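# Upright a sideways gift box and open its lid

## Task

A closed gift box is resting on one side on the table. Turn it so it sits on its bottom, then swing its lid open to roughly upright (vertical) or past that. Concealed magnets keep the lid's flap closed, so some pull is needed to free it. The box must remain on the table and stay in that state once the robot lets go.

## Robot and tools

Robot: two arms, left_arm and right_arm, each with a parallel two-finger gripper and a fisheye wrist camera (cam_left_wrist, cam_right_wrist, each 672x504). Measured base positions in the scene frame are left_arm (+0.026, +0.284, +0.027) m and right_arm (-0.027, -0.242, +0.050) m, both turned only slightly about z. A camera stand sits behind the arms.

Scene frame: origin at table-top height, halfway between the arms' nominal bases; +z up, +x away from the robots over the table, +y toward left_arm. Arm names do not match left or right in images. Reported end_effector_position (m) and end_effector_quat_wxyz are in this frame and may be off by a few cm. The gripper's fingers point along its own +z and separate along its own y; the reported point lies between the pads, roughly 1 cm short of the tips.

The command row (shared by execute_actions and move): 14 numbers, each in [-1, 1], always for both arms: left_arm dx, dy, dz, rx, ry, rz, opening, then right_arm in the same seven. The first six per arm are an offset, not a pose: a displacement and rotation measured from that arm's current Hand target, along the Hand target's own axes (not scene axes). Scale: 1.0 equals 0.6 m for dx/dy/dz and 180 degrees for rotation; rx, ry, rz form a single rotation vector. Opening is absolute: +1 fully open (0.094 m), -1 closed. Sending six zeros re-commands the existing Hand target; to keep a gripper unchanged, resend its current opening, because 0 means half open.

execute_actions(actions, cameras): actions is a list of actions; each action is a list of up to 15 rows, one per 1/30 s step, and a short list repeats its final row to fill 15 steps (0.5 s). Every row in an action is measured from the Hand target at that action's start, so repeating an offset in a later action keeps moving. cameras lists camera names, ["all"], or []; an unknown name invalidates the call. An empty actions list returns images plus the scene number.

move(target, speed, blend, opening_speed, grip_force, blocking, cameras): drives each gripper on a straight line. target is one 14-number row or a list of up to 15 rows; every row in the list is an offset from the same starting Hand targets, not from the previous row. speed is path top speed in m/s, 0.002 to 4.3 (default 0.25), rotation capped at twice that in rad/s; one value or one per target. blend (m) rounds corners between listed targets; 0 stops at each. opening_speed is the finger rate per second on the -1..+1 scale, at least 0.2; use it for gentle closing. grip_force is the per-pad force cap in newtons, 10 to 50, one value or one per arm, and it persists. blocking=false returns after about 0.5 s while motion continues. The whole move is capped at 10 s. Paths ignore obstacles and the other arm; faster motion means more lag, overshoot and harder impacts. Keep paths away from an arm's own base.

wait(seconds 0 to 10, cameras) lets time run. stop(cameras) brakes a running move. zoom_image(camera, region [x0, y0, x1, y1], at most 504 by 504 pixels) enlarges part of that camera's latest image. read_manual(section) gives URDF licence texts only. finished_scene(scene, 1 or 2) ends the scene irreversibly; call it only when the box is upright, lid open, and stable without support.

Results: end-effector pose per arm; Hand target (the last commanded pose after clipping, which the next offset counts from); Tool commands; grip_measured (finger opening on the -1..+1 scale, can read about 2.5 mm wide when empty and narrower than a gripped part); Joint positions (last value is opening in metres); Joint velocities (may read within noise); Joint torques (include arm weight, offset and noisy; values 3 and 4 wrap at ±28 N m). move adds a move: line with the ending (done, off_target, moving, held, fault) and limits (paced: command clipped; held: steps withheld). done means within 10 mm and 2 degrees.

Behaviour: each step, commanded orientation is limited to 40 degrees from the measured one. Friction and gravity can leave the gripper centimetres short; the next command, even zeros, re-requests the target, and you can add the remaining gap as an offset. A blocked arm keeps pushing until you command its target back behind the gripper. Grip force jumps to the limit near 20 N, so close slowly on fragile things; open well above grip_measured to release.

Avoid: any contact between the two arms, grippers or wrist cameras (it can fail the scene); knocking the box off the table or leaving it off; dropping it or releasing it while moving; fast impacts or hard pushes on the table. Motor heat builds when holding loads, reaching far or pressing against unreachable targets; MOTOR HOT appears at 85 °C and at 100 °C the arm faults and drops for 30 to 60 s or more.

Each tool is called after "Emit:" as name(argument=value, ...), one argument or row to a line, values as JSON.

## Session

Emit:
execute_actions(
  actions=[],
)

Scene clock: 0.00 s.
left_arm: end_effector_position=(+0.4805, +0.4112, +0.1875) grip_measured=+1.000 end_effector_quat_wxyz=(+0.091, -0.647, +0.748, +0.116) | right_arm: end_effector_position=(+0.3642, -0.2928, +0.1051) grip_measured=+1.000 end_effector_quat_wxyz=(+0.340, -0.521, +0.729, +0.286)
Joint positions: left_arm=[0.139 1.582 1.298 -1.252 -0.294 -1.255 0.094] | right_arm=[-0.493 1.719 0.96 -1.096 -0.887 -1.854 0.094]
Joint velocities: within noise
Joint torques (N m): no reading
Heat: left arm: hottest waist 32 °C; right arm: hottest shoulder 33 °C.
Hand target: left_arm +0.4879, +0.4124, +0.1924; +0.097, -0.648, +0.747, +0.112 | right_arm +0.3714, -0.2965, +0.1115; +0.345, -0.526, +0.727, +0.276
Tool commands: left_gripper/opening=+1.0 right_gripper/opening=+1.0

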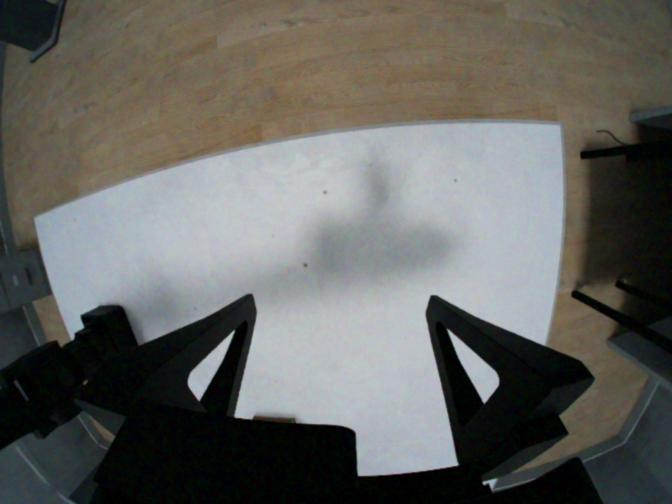

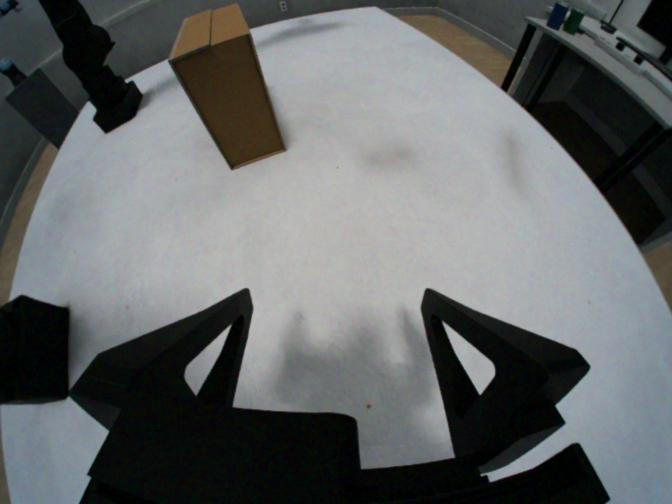

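Emit:
zoom_image(
  camera="cam_right_wrist",
  region=[120, 0, 360, 200],
)

Scaled by 2.100 from the camera's 672x504 image, which has a finer 960x720 frame.

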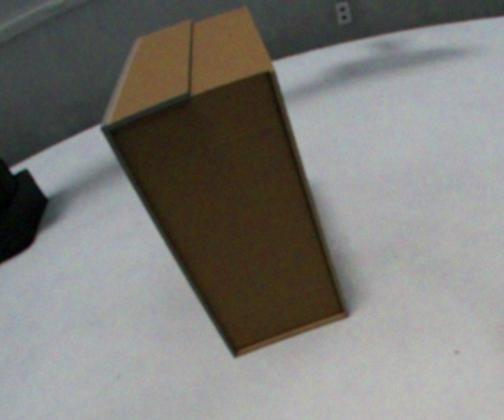

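Emit:
move(
  target=[0,0,0,0,0,0,1,-0.0878,0.1315,0.1812,-0.1184,-0.2037,-0.0533,1],
  cameras=["all"],
)

Scene clock: 11.07 s.
left_arm: end_effector_position=(+0.4805, +0.4112, +0.1875) grip_measured=+1.000 end_effector_quat_wxyz=(+0.091, -0.647, +0.748, +0.116) | right_arm: end_effector_position=(+0.3331, -0.1625, +0.0949) grip_measured=+1.000 end_effector_quat_wxyz=(+0.472, -0.489, +0.594, +0.430)
Joint positions: left_arm=[0.139 1.582 1.298 -1.252 -0.294 -1.255 0.094] | right_arm=[-0.276 1.868 0.812 -1.067 -1.352 -2.083 0.094]
Joint torques (N m): left_arm=[-0.15 -13.68 11.29 0.38 -0.27 0.02] | right_arm=[1.49 -9.29 2.56 0.68 -0.83 -0.14]
Heat: left arm: hottest elbow 34 °C; right arm: hottest shoulder 33 °C.
Hand target: left_arm +0.4879, +0.4124, +0.1924; +0.097, -0.648, +0.747, +0.112 | right_arm +0.3299, -0.1599, +0.0899; +0.474, -0.524, +0.474, +0.525
Off the commanded pose: left_arm 0.009 m, 1 deg | right_arm 0.006 m, 18 deg.
joint sent to its limit (right arm) — joint 6 (wrist roll), lower limit. The joint targets are off in orientation, not in position.
move: off_target (right_arm)
camera_calibration:
cam_right_wrist: T_world_to_cam=[[0.985152, -0.169598, -0.0266906, -0.352575], [-0.127605, -0.619302, -0.774714, 0.0434075], [0.114861, 0.766617, -0.631748, 0.262918], [0, 0, 0, 1]] pos_world=[0.32268, -0.234471, 0.190316]

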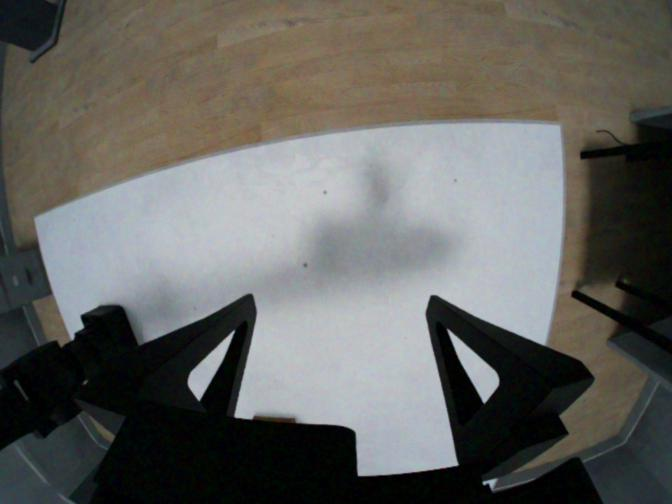

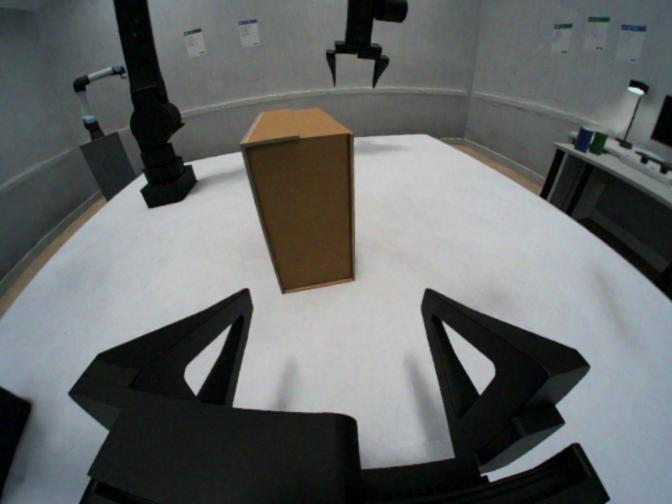

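Emit:
move(
  target=[0,0,0,0,0,0,1,0.008,-0.002,0.097,0.0788,0.0567,0.0228,1],
  speed=0.15,
  cameras=["cam_right_wrist"],
)

Scene clock: 15.37 s.
left_arm: end_effector_position=(+0.4805, +0.4112, +0.1875) grip_measured=+1.000 end_effector_quat_wxyz=(+0.091, -0.647, +0.748, +0.116) | right_arm: end_effector_position=(+0.3257, -0.1053, +0.0788) grip_measured=+1.000 end_effector_quat_wxyz=(+0.468, -0.483, +0.597, +0.437)
Joint positions: left_arm=[0.139 1.582 1.298 -1.252 -0.294 -1.255 0.094] | right_arm=[-0.114 1.785 0.601 -0.155 -1.386 -1.264 0.094]
Joint torques (N m): left_arm=[-0.32 -13.68 11.26 0.32 -0.27 0.02] | right_arm=[1.44 -11.16 2.62 1.7 -0.36 0.1]
Heat: left arm: hottest elbow 35 °C; right arm: hottest shoulder 34 °C.
Hand target: left_arm +0.4879, +0.4124, +0.1924; +0.097, -0.648, +0.747, +0.112 | right_arm +0.3253, -0.1018, +0.0852; +0.472, -0.489, +0.594, +0.430
Off the commanded pose: left_arm 0.009 m, 1 deg | right_arm 0.007 m, 1 deg.
move: done
camera_calibration:
cam_right_wrist: T_world_to_cam=[[0.984381, -0.169783, -0.0465563, -0.334163], [-0.142475, -0.612942, -0.777177, 0.0711758], [0.103415, 0.771671, -0.627558, 0.213771], [0, 0, 0, 1]] pos_world=[0.316977, -0.17807, 0.173913]
Images, in order (width x height): cam_right_wrist 672x504.

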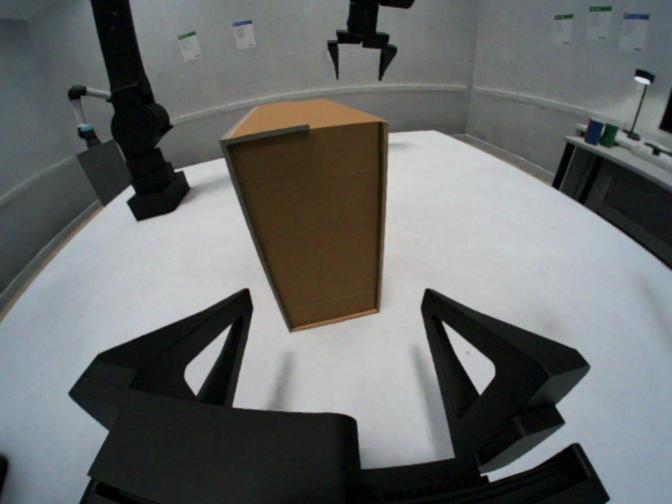

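Emit:
move(
  target=[0,0,0,0,0,0,1,-0.006,0,0,-0.0626,-0.0243,-0.0075,1],
  speed=0.15,
  cameras=["cam_right_wrist"],
)

Scene clock: 18.23 s.
left_arm: end_effector_position=(+0.4805, +0.4112, +0.1875) grip_measured=+1.000 end_effector_quat_wxyz=(+0.091, -0.647, +0.748, +0.116) | right_arm: end_effector_position=(+0.3184, -0.1034, +0.0903) grip_measured=+1.000 end_effector_quat_wxyz=(+0.453, -0.508, +0.553, +0.481)
Joint positions: left_arm=[0.139 1.582 1.298 -1.252 -0.294 -1.255 0.094] | right_arm=[-0.113 1.909 0.809 -1.048 -1.418 -2.082 0.094]
Joint torques (N m): left_arm=[-0.03 -13.86 11.22 0.38 -0.27 0.02] | right_arm=[1.55 -9.35 4.97 -0.13 -0.28 -0.16]
Heat: left arm: hottest elbow 36 °C; right arm: hottest shoulder 34 °C.
Hand target: left_arm +0.4879, +0.4124, +0.1924; +0.097, -0.648, +0.747, +0.112 | right_arm +0.3256, -0.1012, +0.0888; -0.449, +0.523, -0.525, -0.499
Off the commanded pose: left_arm 0.009 m, 1 deg | right_arm 0.008 m, 4 deg.
joint sent to its limit (right arm) — joint 6 (wrist roll), lower limit. The joint targets are off in orientation, not in position.
move: off_target (right_arm)
camera_calibration:
cam_right_wrist: T_world_to_cam=[[0.997994, -0.0406572, -0.0485333, -0.316911], [-0.0631517, -0.584626, -0.808841, 0.0607212], [0.00451142, 0.810283, -0.586021, 0.251964], [0, 0, 0, 1]] pos_world=[0.318973, -0.181548, 0.18139]
Images, in order (width x height): cam_right_wrist 672x504.

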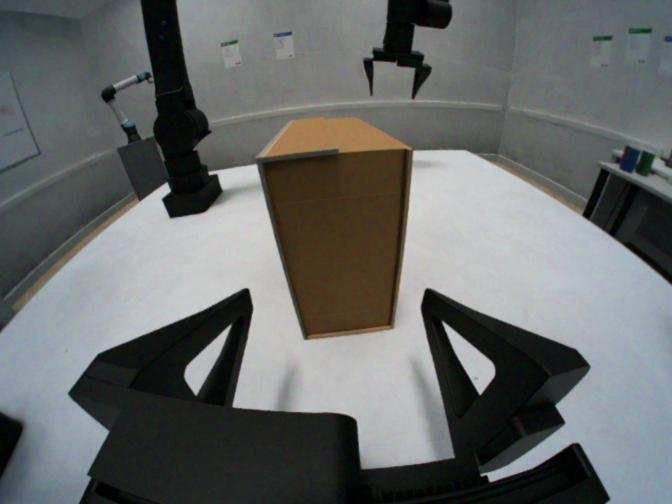

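Emit:
move(
  target=[
    [0,0,0,0,0,0,1,-0.002,-0.022,0.02,0,0,0,1],
    [0,0,0,0,0,0,1,-0.002,-0.022,0.088,0,0,0,1],
  ],
  blend=0.01,
  speed=0.1,
  cameras=["cam_right_wrist"],
)

Scene clock: 21.37 s.
left_arm: end_effector_position=(+0.4805, +0.4112, +0.1875) grip_measured=+1.000 end_effector_quat_wxyz=(+0.091, -0.647, +0.748, +0.116) | right_arm: end_effector_position=(+0.3367, -0.0505, +0.0756) grip_measured=+1.000 end_effector_quat_wxyz=(-0.443, +0.521, -0.524, -0.509)
Joint positions: left_arm=[0.139 1.582 1.298 -1.252 -0.294 -1.255 0.094] | right_arm=[0.035 1.941 0.818 -0.613 -1.479 -1.664 0.094]
Joint torques (N m): left_arm=[-0.09 -13.8 11.25 0.27 -0.27 0.02] | right_arm=[0.91 -13.68 2.52 1.13 -0.55 0.09]
Heat: left arm: hottest elbow 36 °C; right arm: hottest shoulder 34 °C.
Hand target: left_arm +0.4879, +0.4124, +0.1924; +0.097, -0.648, +0.747, +0.112 | right_arm +0.3362, -0.0481, +0.0841; -0.449, +0.523, -0.525, -0.499
Off the commanded pose: left_arm 0.009 m, 1 deg | right_arm 0.009 m, 1 deg.
move: done
camera_calibration:
cam_right_wrist: T_world_to_cam=[[0.997892, 0.0401869, -0.0509551, -0.329497], [-0.0199412, -0.557313, -0.830063, 0.0693014], [-0.0617556, 0.829329, -0.555337, 0.221428], [0, 0, 0, 1]] pos_world=[0.343859, -0.131773, 0.163702]
Images, in order (width x height): cam_right_wrist 672x504.

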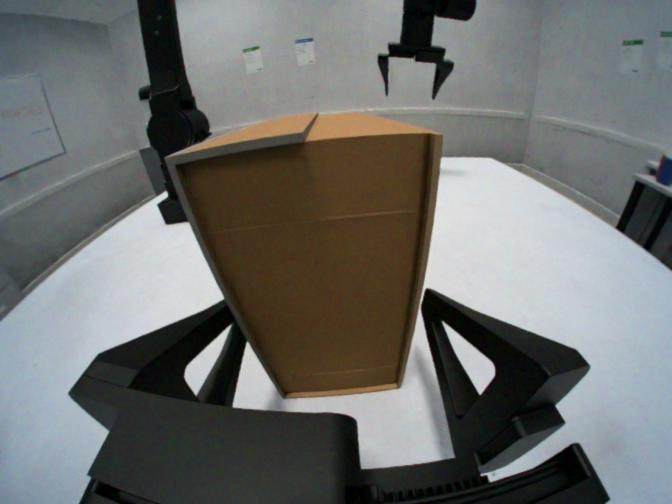

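Emit:
move(
  target=[0,0,0,0,0,0,1,0,0,0,0,0,0,0.4],
  opening_speed=0.4,
  grip_force=35,
  cameras=["cam_right_wrist"],
)

Scene clock: 23.30 s.
left_arm: end_effector_position=(+0.4805, +0.4112, +0.1875) grip_measured=+1.000 end_effector_quat_wxyz=(+0.091, -0.647, +0.748, +0.116) | right_arm: end_effector_position=(+0.3367, -0.0505, +0.0756) grip_measured=+0.690 end_effector_quat_wxyz=(-0.442, +0.520, -0.524, -0.509)
Joint positions: left_arm=[0.139 1.582 1.298 -1.252 -0.294 -1.255 0.094] | right_arm=[0.035 1.941 0.818 -0.613 -1.479 -1.664 0.079]
Joint torques (N m): left_arm=[-0.09 -13.57 11.18 0.34 -0.27 0.02] | right_arm=[1.14 -13.51 2.73 0.8 -0.53 0]
Heat: left arm: hottest elbow 37 °C; right arm: hottest shoulder 34 °C.
Hand target: left_arm +0.4879, +0.4124, +0.1924; +0.097, -0.648, +0.747, +0.112 | right_arm +0.3362, -0.0485, +0.0840; -0.446, +0.526, -0.519, -0.505 (not the last commanded pose)
Off the commanded pose: left_arm 0.009 m, 1 deg | right_arm 0.009 m, 1 deg.
grip_force (N): 35, 35
move: done
camera_calibration:
cam_right_wrist: T_world_to_cam=[[0.997874, 0.0401868, -0.0513143, -0.329432], [-0.0202389, -0.55733, -0.830045, 0.0693988], [-0.0619558, 0.829318, -0.555331, 0.221495], [0, 0, 0, 1]] pos_world=[0.343859, -0.131773, 0.163703]
Images, in order (width x height): cam_right_wrist 672x504.

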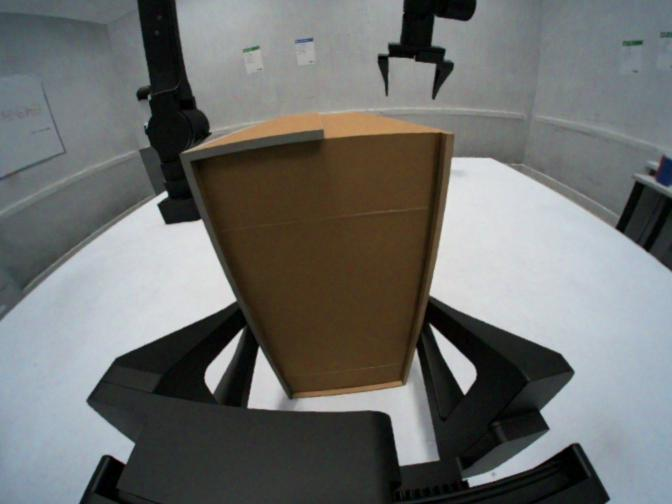

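Emit:
move(
  target=[0,0,0,0,0,0,1,-0.09,0.005,-0.008,0,0,0,0.4],
  speed=0.1,
  cameras=["cam_right_wrist"],
)

Scene clock: 25.63 s.
left_arm: end_effector_position=(+0.4805, +0.4112, +0.1875) grip_measured=+1.000 end_effector_quat_wxyz=(+0.091, -0.647, +0.748, +0.116) | right_arm: end_effector_position=(+0.3359, -0.0506, +0.1270) grip_measured=+0.674 end_effector_quat_wxyz=(-0.443, +0.521, -0.525, -0.507)
Joint positions: left_arm=[0.139 1.582 1.298 -1.252 -0.294 -1.255 0.094] | right_arm=[0.035 1.795 0.813 -0.729 -1.476 -1.64 0.079]
Joint torques (N m): left_arm=[-0.32 -13.8 11.18 0.35 -0.26 0.01] | right_arm=[1.44 -12.57 4.18 0.24 -0.7 -0.01]
Heat: left arm: hottest elbow 37 °C; right arm: hottest shoulder 34 °C.
Hand target: left_arm +0.4879, +0.4124, +0.1924; +0.097, -0.648, +0.747, +0.112 | right_arm +0.3361, -0.0483, +0.1382; -0.445, +0.526, -0.519, -0.505
Off the commanded pose: left_arm 0.009 m, 1 deg | right_arm 0.012 m, 1 deg.
grip_force (N): 35, 35
move: off_target (right_arm)
camera_calibration:
cam_right_wrist: T_world_to_cam=[[0.998048, 0.0383019, -0.0493334, -0.326425], [-0.0194554, -0.559926, -0.828314, 0.111341], [-0.0593491, 0.827657, -0.558088, 0.249401], [0, 0, 0, 1]] pos_world=[0.342755, -0.131573, 0.215309]
Images, in order (width x height): cam_right_wrist 672x504.

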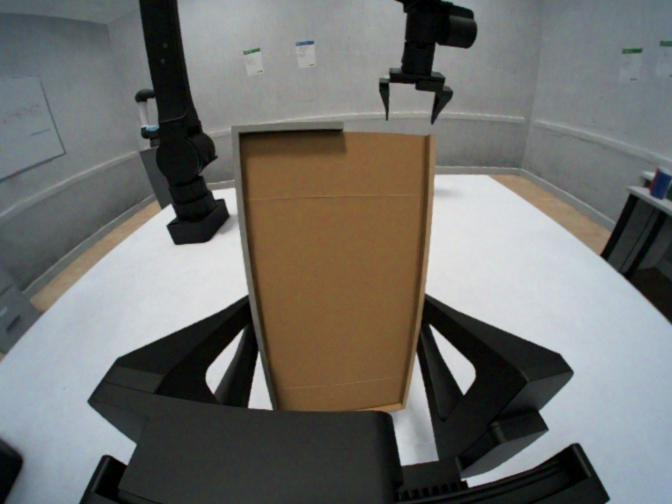

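Emit:
move(
  target=[
    [0,0,0,0,0,0,1,-0.035,0.0,-0.003,0,0,0.2,0.4],
    [0,0,0,0,0,0,1,-0.05,0.0,-0.003,0,0,0.5,0.4],
  ],
  speed=0.25,
  blend=0.02,
  cameras=["cam_right_wrist"],
)

Scene clock: 31.13 s.
left_arm: end_effector_position=(+0.4805, +0.4112, +0.1875) grip_measured=+1.000 end_effector_quat_wxyz=(+0.091, -0.647, +0.748, +0.116) | right_arm: end_effector_position=(+0.3391, -0.0505, +0.1551) grip_measured=+0.673 end_effector_quat_wxyz=(-0.056, -0.001, +0.738, +0.673)
Joint positions: left_arm=[0.139 1.582 1.298 -1.252 -0.294 -1.255 0.094] | right_arm=[0.035 1.775 0.885 -1.023 -1.476 -0.262 0.079]
Joint torques (N m): left_arm=[-0.03 -13.74 11.28 0.34 -0.24 0.02] | right_arm=[1.03 -13.74 3.97 0.92 -0.77 0.03]
Heat: left arm: hottest elbow 38 °C; right arm: hottest shoulder 34 °C.
Hand target: left_arm +0.4879, +0.4124, +0.1924; +0.097, -0.648, +0.747, +0.112 | right_arm +0.3377, -0.0471, +0.1683; -0.042, -0.005, +0.739, +0.672
Off the commanded pose: left_arm 0.009 m, 1 deg | right_arm 0.014 m, 2 deg.
grip_force (N): 35, 35
move: off_target (right_arm)
camera_calibration:
cam_right_wrist: T_world_to_cam=[[-0.0525902, -0.115356, -0.991931, 0.166478], [-0.834028, -0.541216, 0.107159, 0.267007], [-0.549211, 0.832933, -0.0677477, 0.355492], [0, 0, 0, 1]] pos_world=[0.426686, -0.132389, 0.160607]
Images, in order (width x height): cam_right_wrist 672x504.

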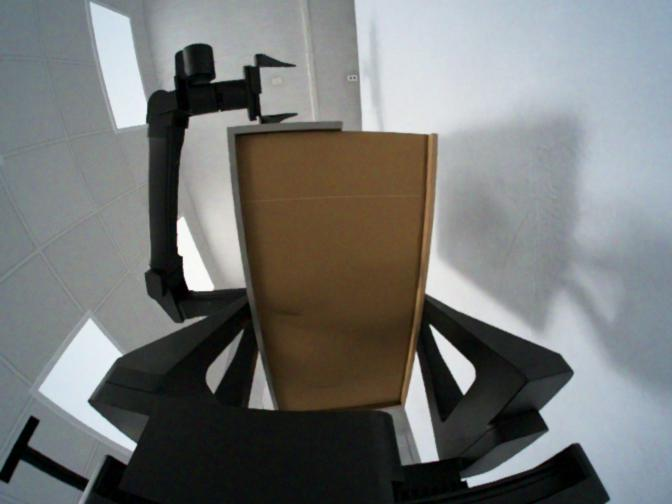

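Emit:
move(
  target=[0,0,0,0,0,0,1,-0.135,0.01,0.018,-0.026,-0.469,0.043,0.4],
  speed=0.3,
  cameras=["all"],
)

Scene clock: 35.10 s.
left_arm: end_effector_position=(+0.4805, +0.4112, +0.1875) grip_measured=+1.000 end_effector_quat_wxyz=(+0.091, -0.647, +0.748, +0.116) | right_arm: end_effector_position=(+0.4057, -0.0437, +0.1482) grip_measured=+0.673 end_effector_quat_wxyz=(+0.421, +0.498, +0.575, +0.494)
Joint positions: left_arm=[0.139 1.582 1.298 -1.252 -0.294 -1.255 0.094] | right_arm=[0.567 1.656 0.403 1.078 0.428 1.652 0.079]
Joint torques (N m): left_arm=[0.03 -13.98 11.29 0.34 -0.28 0.02] | right_arm=[1.55 -8.23 6.58 3.6 0.29 0.06]
Heat: left arm: hottest elbow 38 °C; right arm: hottest shoulder 34 °C.
Hand target: left_arm +0.4879, +0.4124, +0.1924; +0.097, -0.648, +0.747, +0.112 | right_arm +0.4179, -0.0306, +0.1687; +0.423, +0.494, +0.549, +0.524
Off the commanded pose: left_arm 0.009 m, 1 deg | right_arm 0.027 m, 5 deg.
grip_force (N): 35, 35
move: off_target (right_arm); limits=paced
camera_calibration:
cam_right_wrist: T_world_to_cam=[[-0.17597, -0.0379855, -0.983662, 0.216149], [-0.597958, 0.797901, 0.076158, 0.294178], [0.781973, 0.60159, -0.16312, -0.150129], [0, 0, 0, 1]] pos_world=[0.331338, -0.136198, 0.165724]

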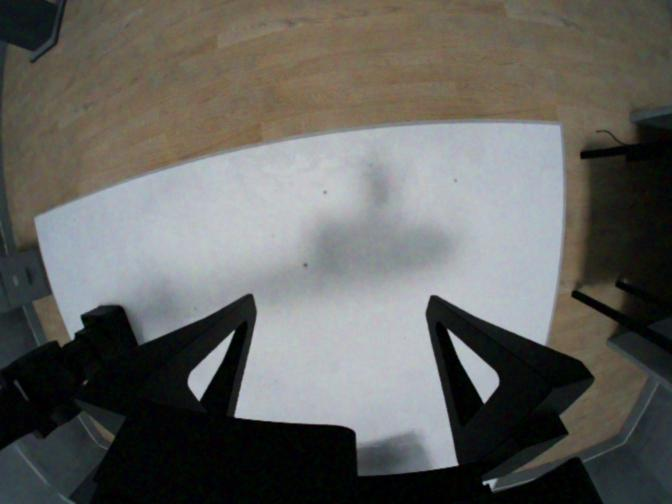

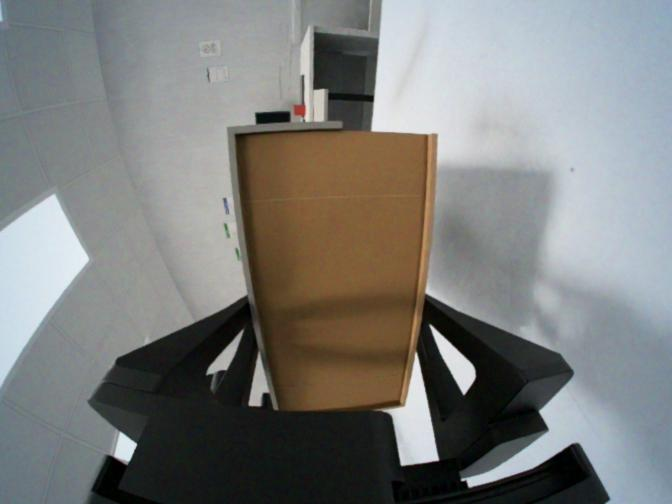

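Emit:
move(
  target=[0,0,0,0,0,0,1,-0.006,-0.121,0.011,0,0,0,0.4],
  speed=0.1,
  cameras=["cam_right_wrist"],
)

Scene clock: 36.90 s.
left_arm: end_effector_position=(+0.4805, +0.4112, +0.1875) grip_measured=+1.000 end_effector_quat_wxyz=(+0.091, -0.647, +0.748, +0.116) | right_arm: end_effector_position=(+0.4095, -0.0409, +0.0813) grip_measured=+0.673 end_effector_quat_wxyz=(+0.421, +0.499, +0.571, +0.498)
Joint positions: left_arm=[0.139 1.582 1.298 -1.252 -0.294 -1.255 0.094] | right_arm=[0.568 1.976 0.436 1.374 0.429 1.656 0.079]
Joint torques (N m): left_arm=[0.03 -13.92 11.18 0.32 -0.26 0.02] | right_arm=[1.73 -9.64 3.41 3.49 0.32 -0.02]
Heat: left arm: hottest elbow 39 °C; right arm: hottest shoulder 34 °C.
Hand target: left_arm +0.4879, +0.4124, +0.1924; +0.097, -0.648, +0.747, +0.112 | right_arm +0.4179, -0.0303, +0.0958; +0.423, +0.494, +0.549, +0.525
Off the commanded pose: left_arm 0.009 m, 1 deg | right_arm 0.020 m, 4 deg.
grip_force (N): 35, 35
move: off_target (right_arm)
camera_calibration:
cam_right_wrist: T_world_to_cam=[[-0.168387, -0.0285731, -0.985307, 0.14846], [-0.597781, 0.797755, 0.0790254, 0.299109], [0.783775, 0.602305, -0.151412, -0.167308], [0, 0, 0, 1]] pos_world=[0.334932, -0.133604, 0.0973087]
Images, in order (width x height): cam_right_wrist 672x504.

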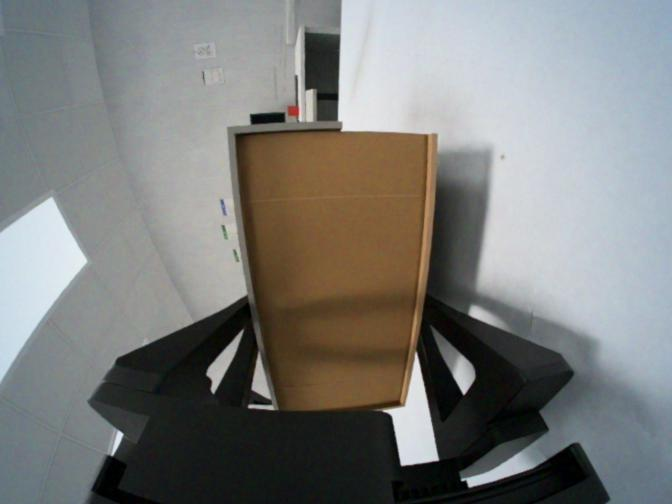

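Emit:
move(
  target=[0,0,0,0,0,0,1,-0.001,-0.03,0.003,-0.014,0,0,0.4],
  speed=0.05,
  cameras=["cam_right_wrist"],
)

Scene clock: 38.13 s.
left_arm: end_effector_position=(+0.4805, +0.4112, +0.1875) grip_measured=+1.000 end_effector_quat_wxyz=(+0.091, -0.647, +0.748, +0.116) | right_arm: end_effector_position=(+0.4126, -0.0389, +0.0671) grip_measured=+0.673 end_effector_quat_wxyz=(+0.429, +0.495, +0.551, +0.518)
Joint positions: left_arm=[0.139 1.582 1.298 -1.252 -0.294 -1.255 0.094] | right_arm=[0.571 2.098 0.466 1.525 0.438 1.656 0.079]
Joint torques (N m): left_arm=[-0.21 -13.98 11.19 0.38 -0.26 0.02] | right_arm=[1.14 -9.88 2.37 3.38 0.25 -0.2]
Heat: left arm: hottest elbow 39 °C; right arm: hottest shoulder 34 °C.
Hand target: left_arm +0.4879, +0.4124, +0.1924; +0.097, -0.648, +0.747, +0.112 | right_arm +0.4179, -0.0299, +0.0776; +0.434, +0.485, +0.537, +0.536
Off the commanded pose: left_arm 0.009 m, 1 deg | right_arm 0.015 m, 3 deg.
grip_force (N): 35, 35
move: off_target (right_arm)
camera_calibration:
cam_right_wrist: T_world_to_cam=[[-0.119639, 0.00288603, -0.992813, 0.116725], [-0.59685, 0.79891, 0.074246, 0.300317], [0.793383, 0.601443, -0.0938586, -0.180981], [0, 0, 0, 1]] pos_world=[0.336796, -0.131413, 0.0766018]
Images, in order (width x height): cam_right_wrist 672x504.

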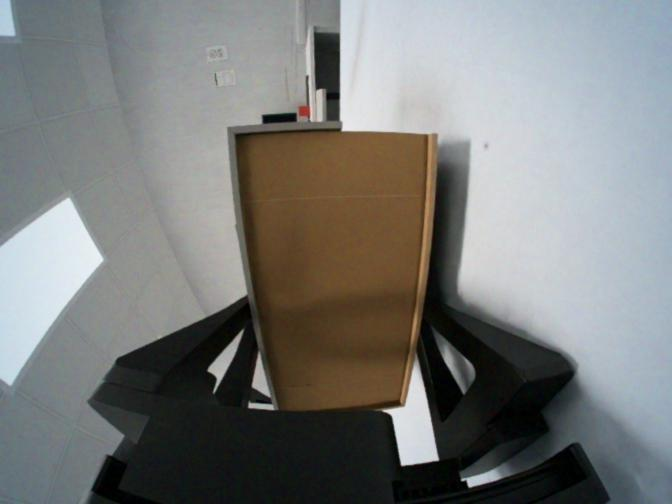

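Emit:
move(
  target=[0,0,0,0,0,0,1,-0.001,-0.015,0.002,0.002,0,-0.013,0.4],
  speed=0.03,
  cameras=["cam_right_wrist"],
)

Scene clock: 39.60 s.
left_arm: end_effector_position=(+0.4805, +0.4112, +0.1875) grip_measured=+1.000 end_effector_quat_wxyz=(+0.091, -0.647, +0.748, +0.116) | right_arm: end_effector_position=(+0.4145, -0.0377, +0.0663) grip_measured=+0.672 end_effector_quat_wxyz=(+0.439, +0.484, +0.557, +0.513)
Joint positions: left_arm=[0.139 1.582 1.298 -1.252 -0.294 -1.255 0.094] | right_arm=[0.571 2.11 0.475 1.538 0.438 1.619 0.079]
Joint torques (N m): left_arm=[-0.03 -13.98 11.29 0.32 -0.28 0.01] | right_arm=[1.49 -8.7 2.48 3.06 0.16 -0.16]
Heat: left arm: hottest elbow 39 °C; right arm: hottest shoulder 34 °C.
Hand target: left_arm +0.4879, +0.4124, +0.1924; +0.097, -0.648, +0.747, +0.112 | right_arm +0.4187, -0.0299, +0.0686; +0.443, +0.475, +0.549, +0.526
Off the commanded pose: left_arm 0.009 m, 1 deg | right_arm 0.009 m, 2 deg.
joint sent to its limit (right arm) — joint 4 (wrist pitch), upper limit. The joint targets still meet the commanded pose.
grip_force (N): 35, 35
move: done
camera_calibration:
cam_right_wrist: T_world_to_cam=[[-0.106651, -0.0282591, -0.993895, 0.109558], [-0.599936, 0.798962, 0.0416602, 0.304023], [0.792907, 0.600717, -0.102164, -0.182629], [0, 0, 0, 1]] pos_world=[0.338886, -0.130099, 0.0775656]
Images, in order (width x height): cam_right_wrist 672x504.

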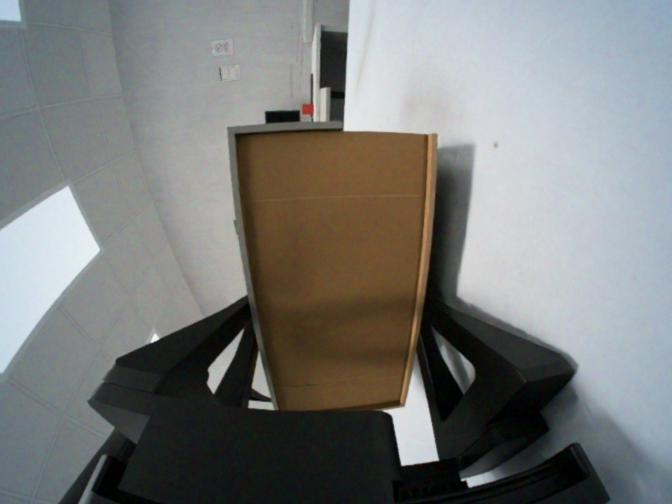

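Emit:
move(
  target=[0,0,0,0,0,0,1,-0.008,-0.017,0.05,0,0,0,0.4],
  speed=0.05,
  cameras=["all"],
)

Scene clock: 40.97 s.
left_arm: end_effector_position=(+0.4805, +0.4112, +0.1875) grip_measured=+1.000 end_effector_quat_wxyz=(+0.091, -0.647, +0.748, +0.116) | right_arm: end_effector_position=(+0.4418, -0.0269, +0.0694) grip_measured=+0.670 end_effector_quat_wxyz=(+0.444, +0.471, +0.548, +0.530)
Joint positions: left_arm=[0.139 1.582 1.298 -1.252 -0.294 -1.255 0.094] | right_arm=[0.547 2.139 0.552 1.54 0.4 1.601 0.078]
Joint torques (N m): left_arm=[-0.03 -13.8 11.21 0.42 -0.27 0.03] | right_arm=[-0.44 -8.18 2.82 2.32 -0.26 -0.05]
Heat: left arm: hottest elbow 39 °C; right arm: hottest shoulder 34 °C.
Hand target: left_arm +0.4879, +0.4124, +0.1924; +0.097, -0.648, +0.747, +0.112 | right_arm +0.4485, -0.0299, +0.0567; +0.443, +0.475, +0.549, +0.526
Off the commanded pose: left_arm 0.009 m, 1 deg | right_arm 0.015 m, 1 deg.
grip_force (N): 35, 35
move: off_target (right_arm)
camera_calibration:
cam_right_wrist: T_world_to_cam=[[-0.0632299, -0.0181361, -0.997834, 0.097229], [-0.613517, 0.7893, 0.0245309, 0.318606], [0.787146, 0.613739, -0.0610342, -0.210303], [0, 0, 0, 1]] pos_world=[0.367157, -0.120642, 0.076367]

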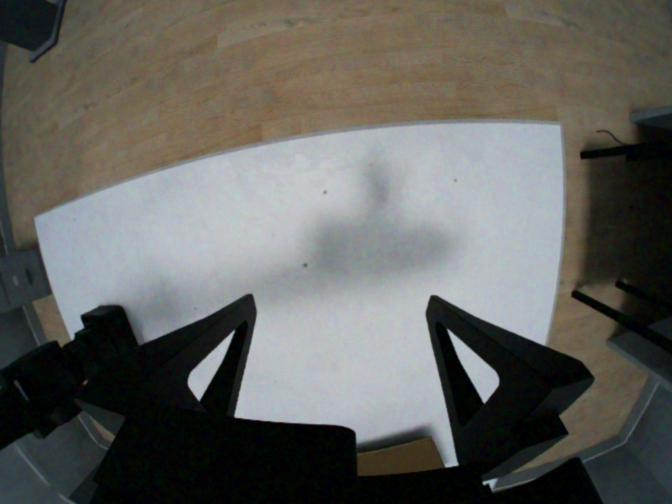

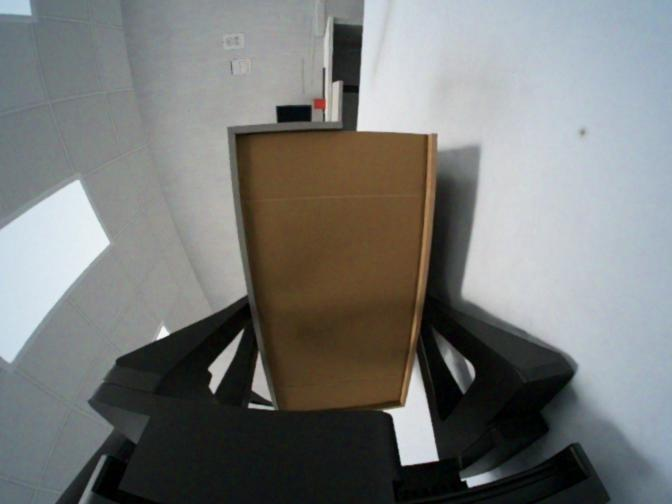

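Emit:
zoom_image(
  camera="cam_right_wrist",
  region=[330, 240, 672, 504],
)

Emit:
zoom_image(
  camera="cam_left_wrist",
  region=[330, 400, 480, 504],
)

Scaled by 1.474 from the camera's 672x504 image, which has a finer 960x720 frame.

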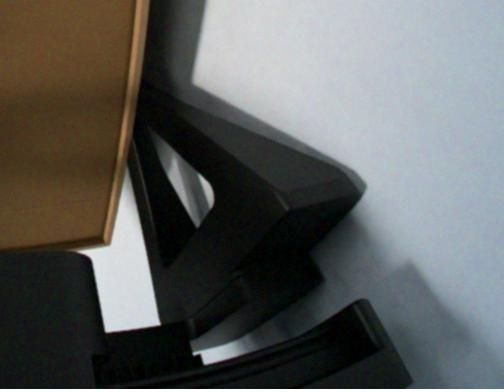

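Scaled by 3.360 from the camera's 672x504 image, which has a finer 960x720 frame.

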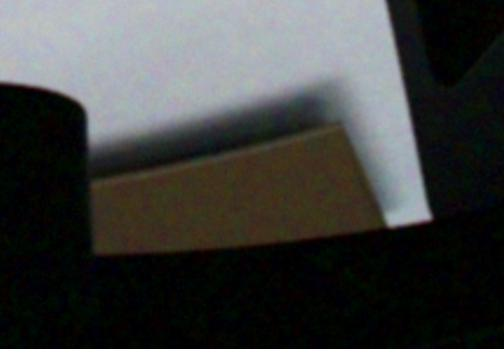

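Emit:
move(
  target=[0,0,0,0,0,0,1,0,0.008,0,0.035,0,0,0.4],
  speed=0.05,
  cameras=["all"],
)

Scene clock: 43.07 s.
left_arm: end_effector_position=(+0.4805, +0.4112, +0.1875) grip_measured=+1.000 end_effector_quat_wxyz=(+0.091, -0.647, +0.748, +0.116) | right_arm: end_effector_position=(+0.4463, -0.0257, +0.0625) grip_measured=+0.668 end_effector_quat_wxyz=(+0.421, +0.491, +0.578, +0.498)
Joint positions: left_arm=[0.139 1.582 1.298 -1.252 -0.294 -1.255 0.094] | right_arm=[0.541 2.062 0.552 1.347 0.388 1.635 0.078]
Joint torques (N m): left_arm=[-0.21 -13.86 11.21 0.36 -0.25 0.02] | right_arm=[-0.09 -11.52 1.77 1.33 -0.11 0.01]
Heat: left arm: hottest elbow 39 °C; right arm: hottest shoulder 34 °C.
Hand target: left_arm +0.4879, +0.4124, +0.1924; +0.097, -0.648, +0.747, +0.112 | right_arm +0.4488, -0.0300, +0.0615; +0.417, +0.499, +0.577, +0.495
Off the commanded pose: left_arm 0.009 m, 1 deg | right_arm 0.005 m, 1 deg.
grip_force (N): 35, 35
move: done
camera_calibration:
cam_right_wrist: T_world_to_cam=[[-0.165922, -0.0444301, -0.985137, 0.135126], [-0.610569, 0.789103, 0.0672463, 0.316623], [0.774387, 0.612652, -0.158057, -0.203241], [0, 0, 0, 1]] pos_world=[0.373128, -0.119329, 0.0797019]

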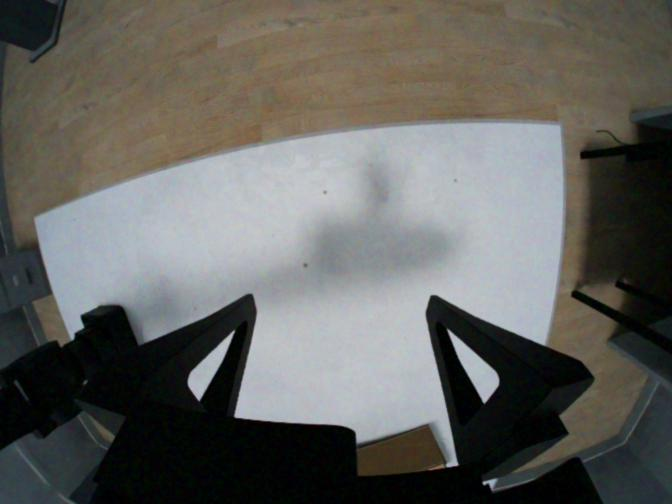

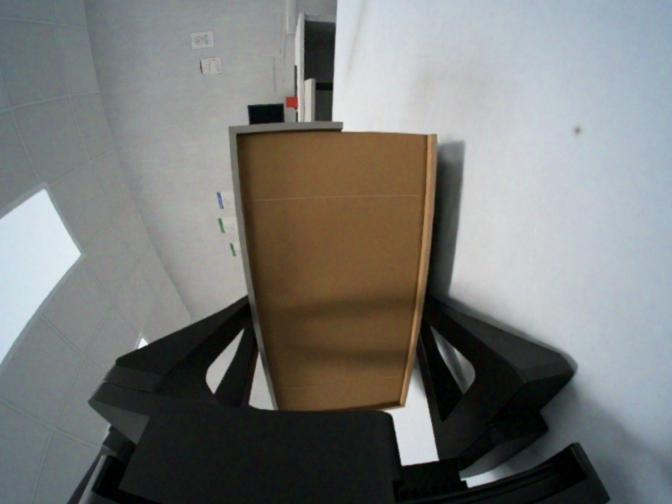

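Emit:
move(
  target=[
    [0,0,0,0,0,0,1,0,0,0,0,0,0,1],
    [0,0,0,0,0,0,1,-0.002,-0.018,0,0,0,0,1],
  ],
  speed=0.05,
  opening_speed=0.3,
  cameras=["all"],
)

Scene clock: 46.50 s.
left_arm: end_effector_position=(+0.4805, +0.4112, +0.1875) grip_measured=+1.000 end_effector_quat_wxyz=(+0.091, -0.647, +0.748, +0.116) | right_arm: end_effector_position=(+0.4479, -0.0249, +0.0713) grip_measured=+0.998 end_effector_quat_wxyz=(+0.423, +0.489, +0.570, +0.506)
Joint positions: left_arm=[0.139 1.582 1.298 -1.252 -0.294 -1.255 0.094] | right_arm=[0.54 2.049 0.552 1.358 0.387 1.635 0.094]
Joint torques (N m): left_arm=[-0.21 -13.74 11.33 0.35 -0.27 0] | right_arm=[0.03 -7.77 1.98 2.25 -0.12 0.02]
Heat: left arm: hottest elbow 40 °C; right arm: hottest shoulder 34 °C.
Hand target: left_arm +0.4879, +0.4124, +0.1924; +0.097, -0.648, +0.747, +0.112 | right_arm +0.4472, -0.0313, +0.0509; +0.417, +0.499, +0.577, +0.495
Off the commanded pose: left_arm 0.009 m, 1 deg | right_arm 0.022 m, 2 deg.
grip_force (N): 35, 35
move: off_target (right_arm)
camera_calibration:
cam_right_wrist: T_world_to_cam=[[-0.146483, -0.0322098, -0.988689, 0.135912], [-0.611897, 0.788264, 0.0649778, 0.317042], [0.777254, 0.614494, -0.135176, -0.206505], [0, 0, 0, 1]] pos_world=[0.374412, -0.118639, 0.085859]

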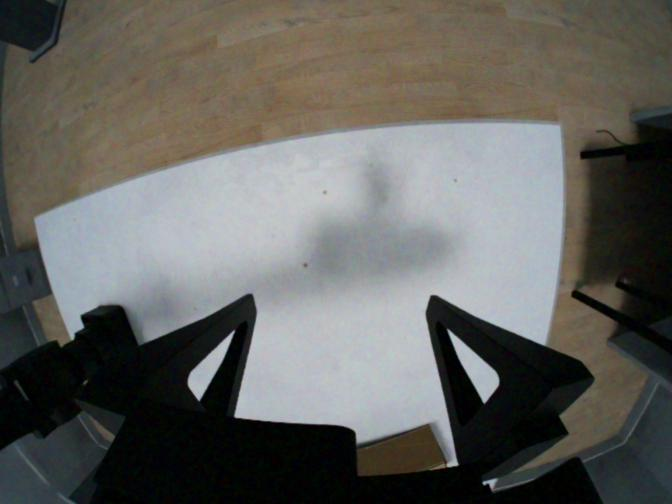

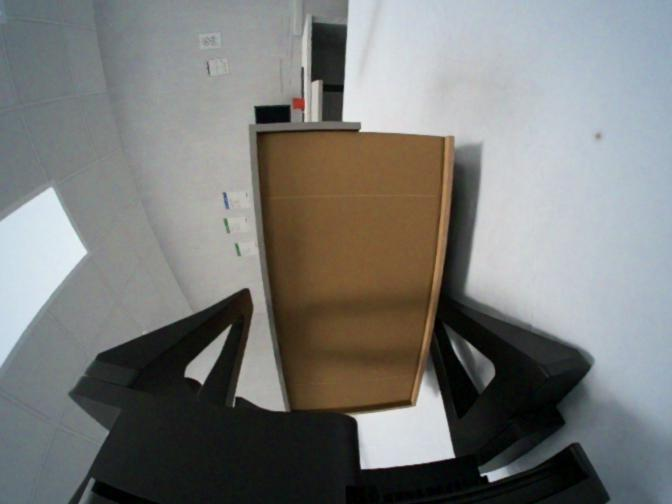

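Emit:
move(
  target=[
    [0,0,0,0,0,0,1,0,0.018,-0.003,0,0,0,1],
    [0,0,0,0,0,0,1,0,0.001,-0.137,0,0,0,1],
  ],
  speed=0.08,
  blend=0.005,
  cameras=["all"],
)

Scene clock: 48.53 s.
left_arm: end_effector_position=(+0.4805, +0.4112, +0.1875) grip_measured=+1.000 end_effector_quat_wxyz=(+0.091, -0.647, +0.748, +0.116) | right_arm: end_effector_position=(+0.3734, -0.0457, +0.0655) grip_measured=+0.998 end_effector_quat_wxyz=(+0.424, +0.496, +0.579, +0.489)
Joint positions: left_arm=[0.139 1.582 1.298 -1.252 -0.294 -1.255 0.094] | right_arm=[0.624 2.039 0.365 1.49 0.484 1.651 0.094]
Joint torques (N m): left_arm=[-0.26 -13.92 11.25 0.31 -0.26 0.04] | right_arm=[1.85 -8.88 -0.42 2.56 0.27 0.08]
Heat: left arm: hottest elbow 40 °C; right arm: hottest shoulder 34 °C.
Hand target: left_arm +0.4879, +0.4124, +0.1924; +0.097, -0.648, +0.747, +0.112 | right_arm +0.3672, -0.0439, +0.0649; +0.417, +0.499, +0.577, +0.495
Off the commanded pose: left_arm 0.009 m, 1 deg | right_arm 0.006 m, 1 deg.
grip_force (N): 35, 35
move: done
camera_calibration:
cam_right_wrist: T_world_to_cam=[[-0.177481, -0.05223, -0.982737, 0.128852], [-0.598707, 0.798269, 0.0656999, 0.283702], [0.781057, 0.600032, -0.172948, -0.136246], [0, 0, 0, 1]] pos_world=[0.299139, -0.137989, 0.084425]

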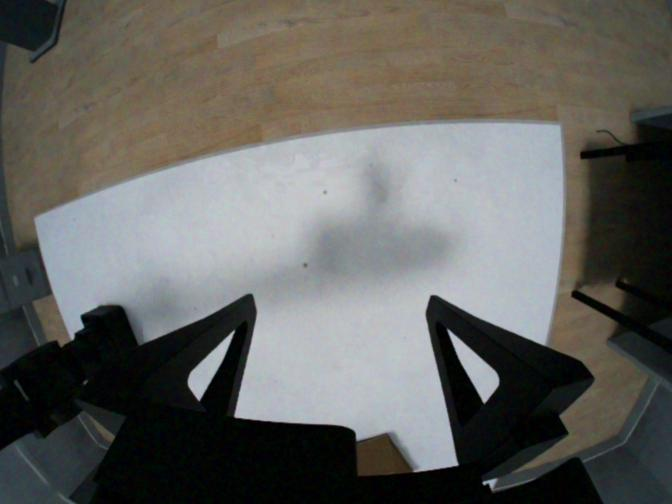

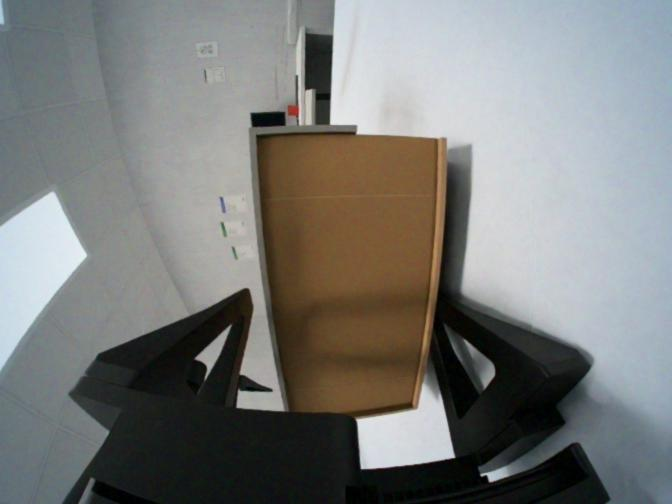

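Emit:
move(
  target=[0.682,-0.128,-0.144,0,0,0,-1,0,0,0,0,0,0,1],
  speed=0.35,
  cameras=["all"],
)

Scene clock: 54.80 s.
left_arm: end_effector_position=(+0.4930, -0.0053, +0.1545) grip_measured=-0.990 end_effector_quat_wxyz=(+0.098, -0.639, +0.754, +0.115) | right_arm: end_effector_position=(+0.3733, -0.0458, +0.0654) grip_measured=+0.998 end_effector_quat_wxyz=(+0.424, +0.496, +0.579, +0.489)
Joint positions: left_arm=[-0.658 1.939 1.693 -1.507 -0.244 -2.059 0] | right_arm=[0.624 2.039 0.364 1.49 0.484 1.651 0.094]
Joint torques (N m): left_arm=[0.15 -16.73 13.14 -0.62 -0.04 -0.14] | right_arm=[2.02 -8.76 -0.38 2.54 0.26 0.08]
Heat: left arm: hottest elbow 40 °C; right arm: hottest shoulder 34 °C.
Hand target: left_arm +0.5060, -0.0106, +0.1527; +0.097, -0.648, +0.747, +0.113 | right_arm +0.3671, -0.0440, +0.0648; +0.417, +0.499, +0.577, +0.495
Off the commanded pose: left_arm 0.014 m, 1 deg | right_arm 0.006 m, 1 deg.
grip_force (N): 35, 35
move: off_target (left_arm)
camera_calibration:
cam_left_wrist: T_world_to_cam=[[0.9877, -0.150926, -0.0408614, -0.47882], [-0.140088, -0.970241, 0.197502, 0.0651601], [-0.0694537, -0.189349, -0.979451, 0.299714], [0, 0, 0, 1]] pos_world=[0.502875, 0.0477049, 0.26112]
cam_right_wrist: T_world_to_cam=[[-0.177712, -0.0524062, -0.982686, 0.12887], [-0.598692, 0.798281, 0.0656975, 0.283719], [0.781016, 0.600001, -0.173239, -0.136076], [0, 0, 0, 1]] pos_world=[0.29904, -0.138089, 0.0844255]

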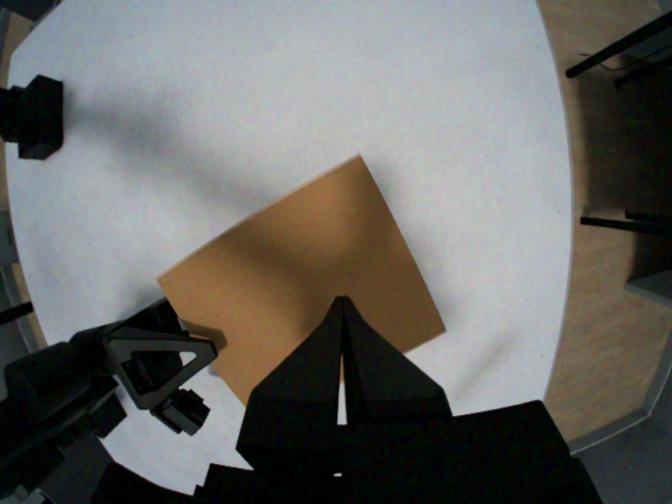

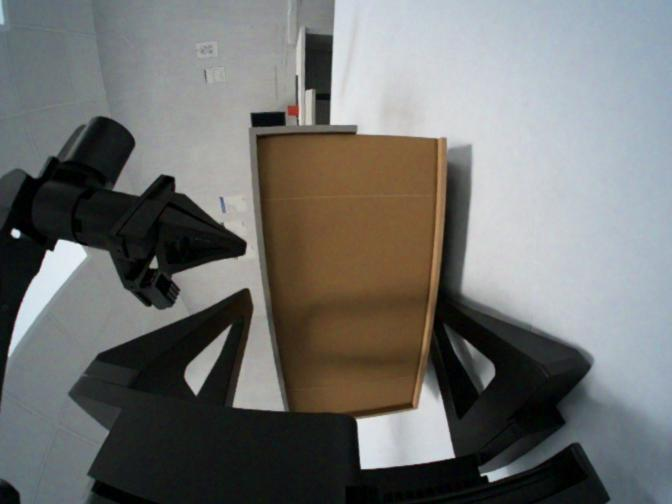

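Emit:
move(
  target=[0.024,-0.0035,0.08,0,0,0,-1,0,0,0,0,0,0,1],
  speed=0.08,
  cameras=["all"],
)

Scene clock: 56.13 s.
left_arm: end_effector_position=(+0.5044, -0.0136, +0.1227) grip_measured=-0.990 end_effector_quat_wxyz=(+0.102, -0.641, +0.754, +0.100) | right_arm: end_effector_position=(+0.3733, -0.0458, +0.0654) grip_measured=+0.998 end_effector_quat_wxyz=(+0.424, +0.496, +0.579, +0.489)
Joint positions: left_arm=[-0.658 1.979 1.673 -1.416 -0.244 -2.06 0] | right_arm=[0.624 2.039 0.364 1.49 0.484 1.651 0.094]
Joint torques (N m): left_arm=[0.15 -17.38 8.59 0.25 -0.06 -0.15] | right_arm=[1.73 -9.23 -0.31 2.5 0.25 0.05]
Heat: left arm: hottest elbow 40 °C; right arm: hottest shoulder 34 °C.
Hand target: left_arm +0.5059, -0.0103, +0.1024; +0.097, -0.648, +0.747, +0.113 | right_arm +0.3671, -0.0440, +0.0648; +0.417, +0.499, +0.577, +0.495
Off the commanded pose: left_arm 0.020 m, 2 deg | right_arm 0.006 m, 1 deg.
grip_force (N): 35, 35
move: off_target (left_arm)
camera_calibration:
cam_left_wrist: T_world_to_cam=[[0.988433, -0.151042, -0.0136247, -0.496295], [-0.144796, -0.966627, 0.211344, 0.0656892], [-0.0450918, -0.206927, -0.977317, 0.25504], [0, 0, 0, 1]] pos_world=[0.511567, 0.0413103, 0.22861]
cam_right_wrist: T_world_to_cam=[[-0.177712, -0.0524062, -0.982686, 0.12887], [-0.598692, 0.798281, 0.0656975, 0.283719], [0.781016, 0.600001, -0.173239, -0.136076], [0, 0, 0, 1]] pos_world=[0.29904, -0.138089, 0.0844255]

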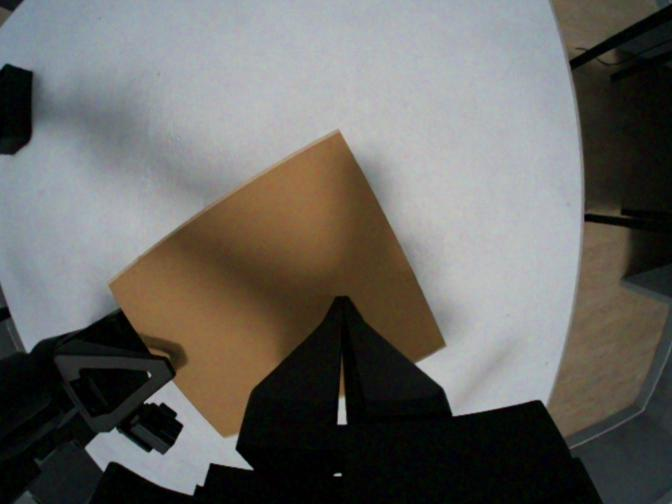

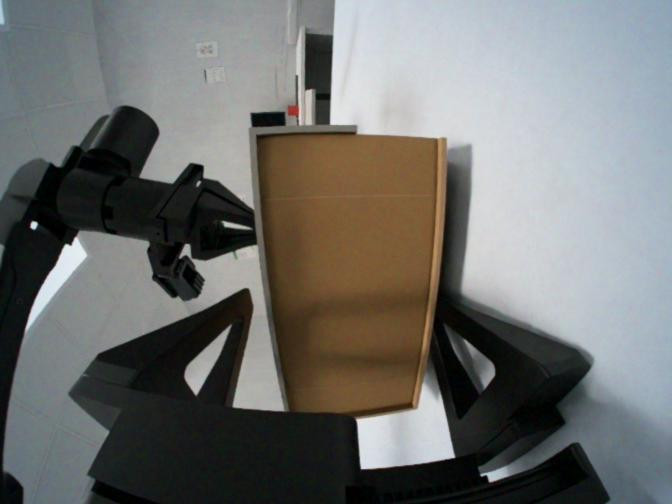

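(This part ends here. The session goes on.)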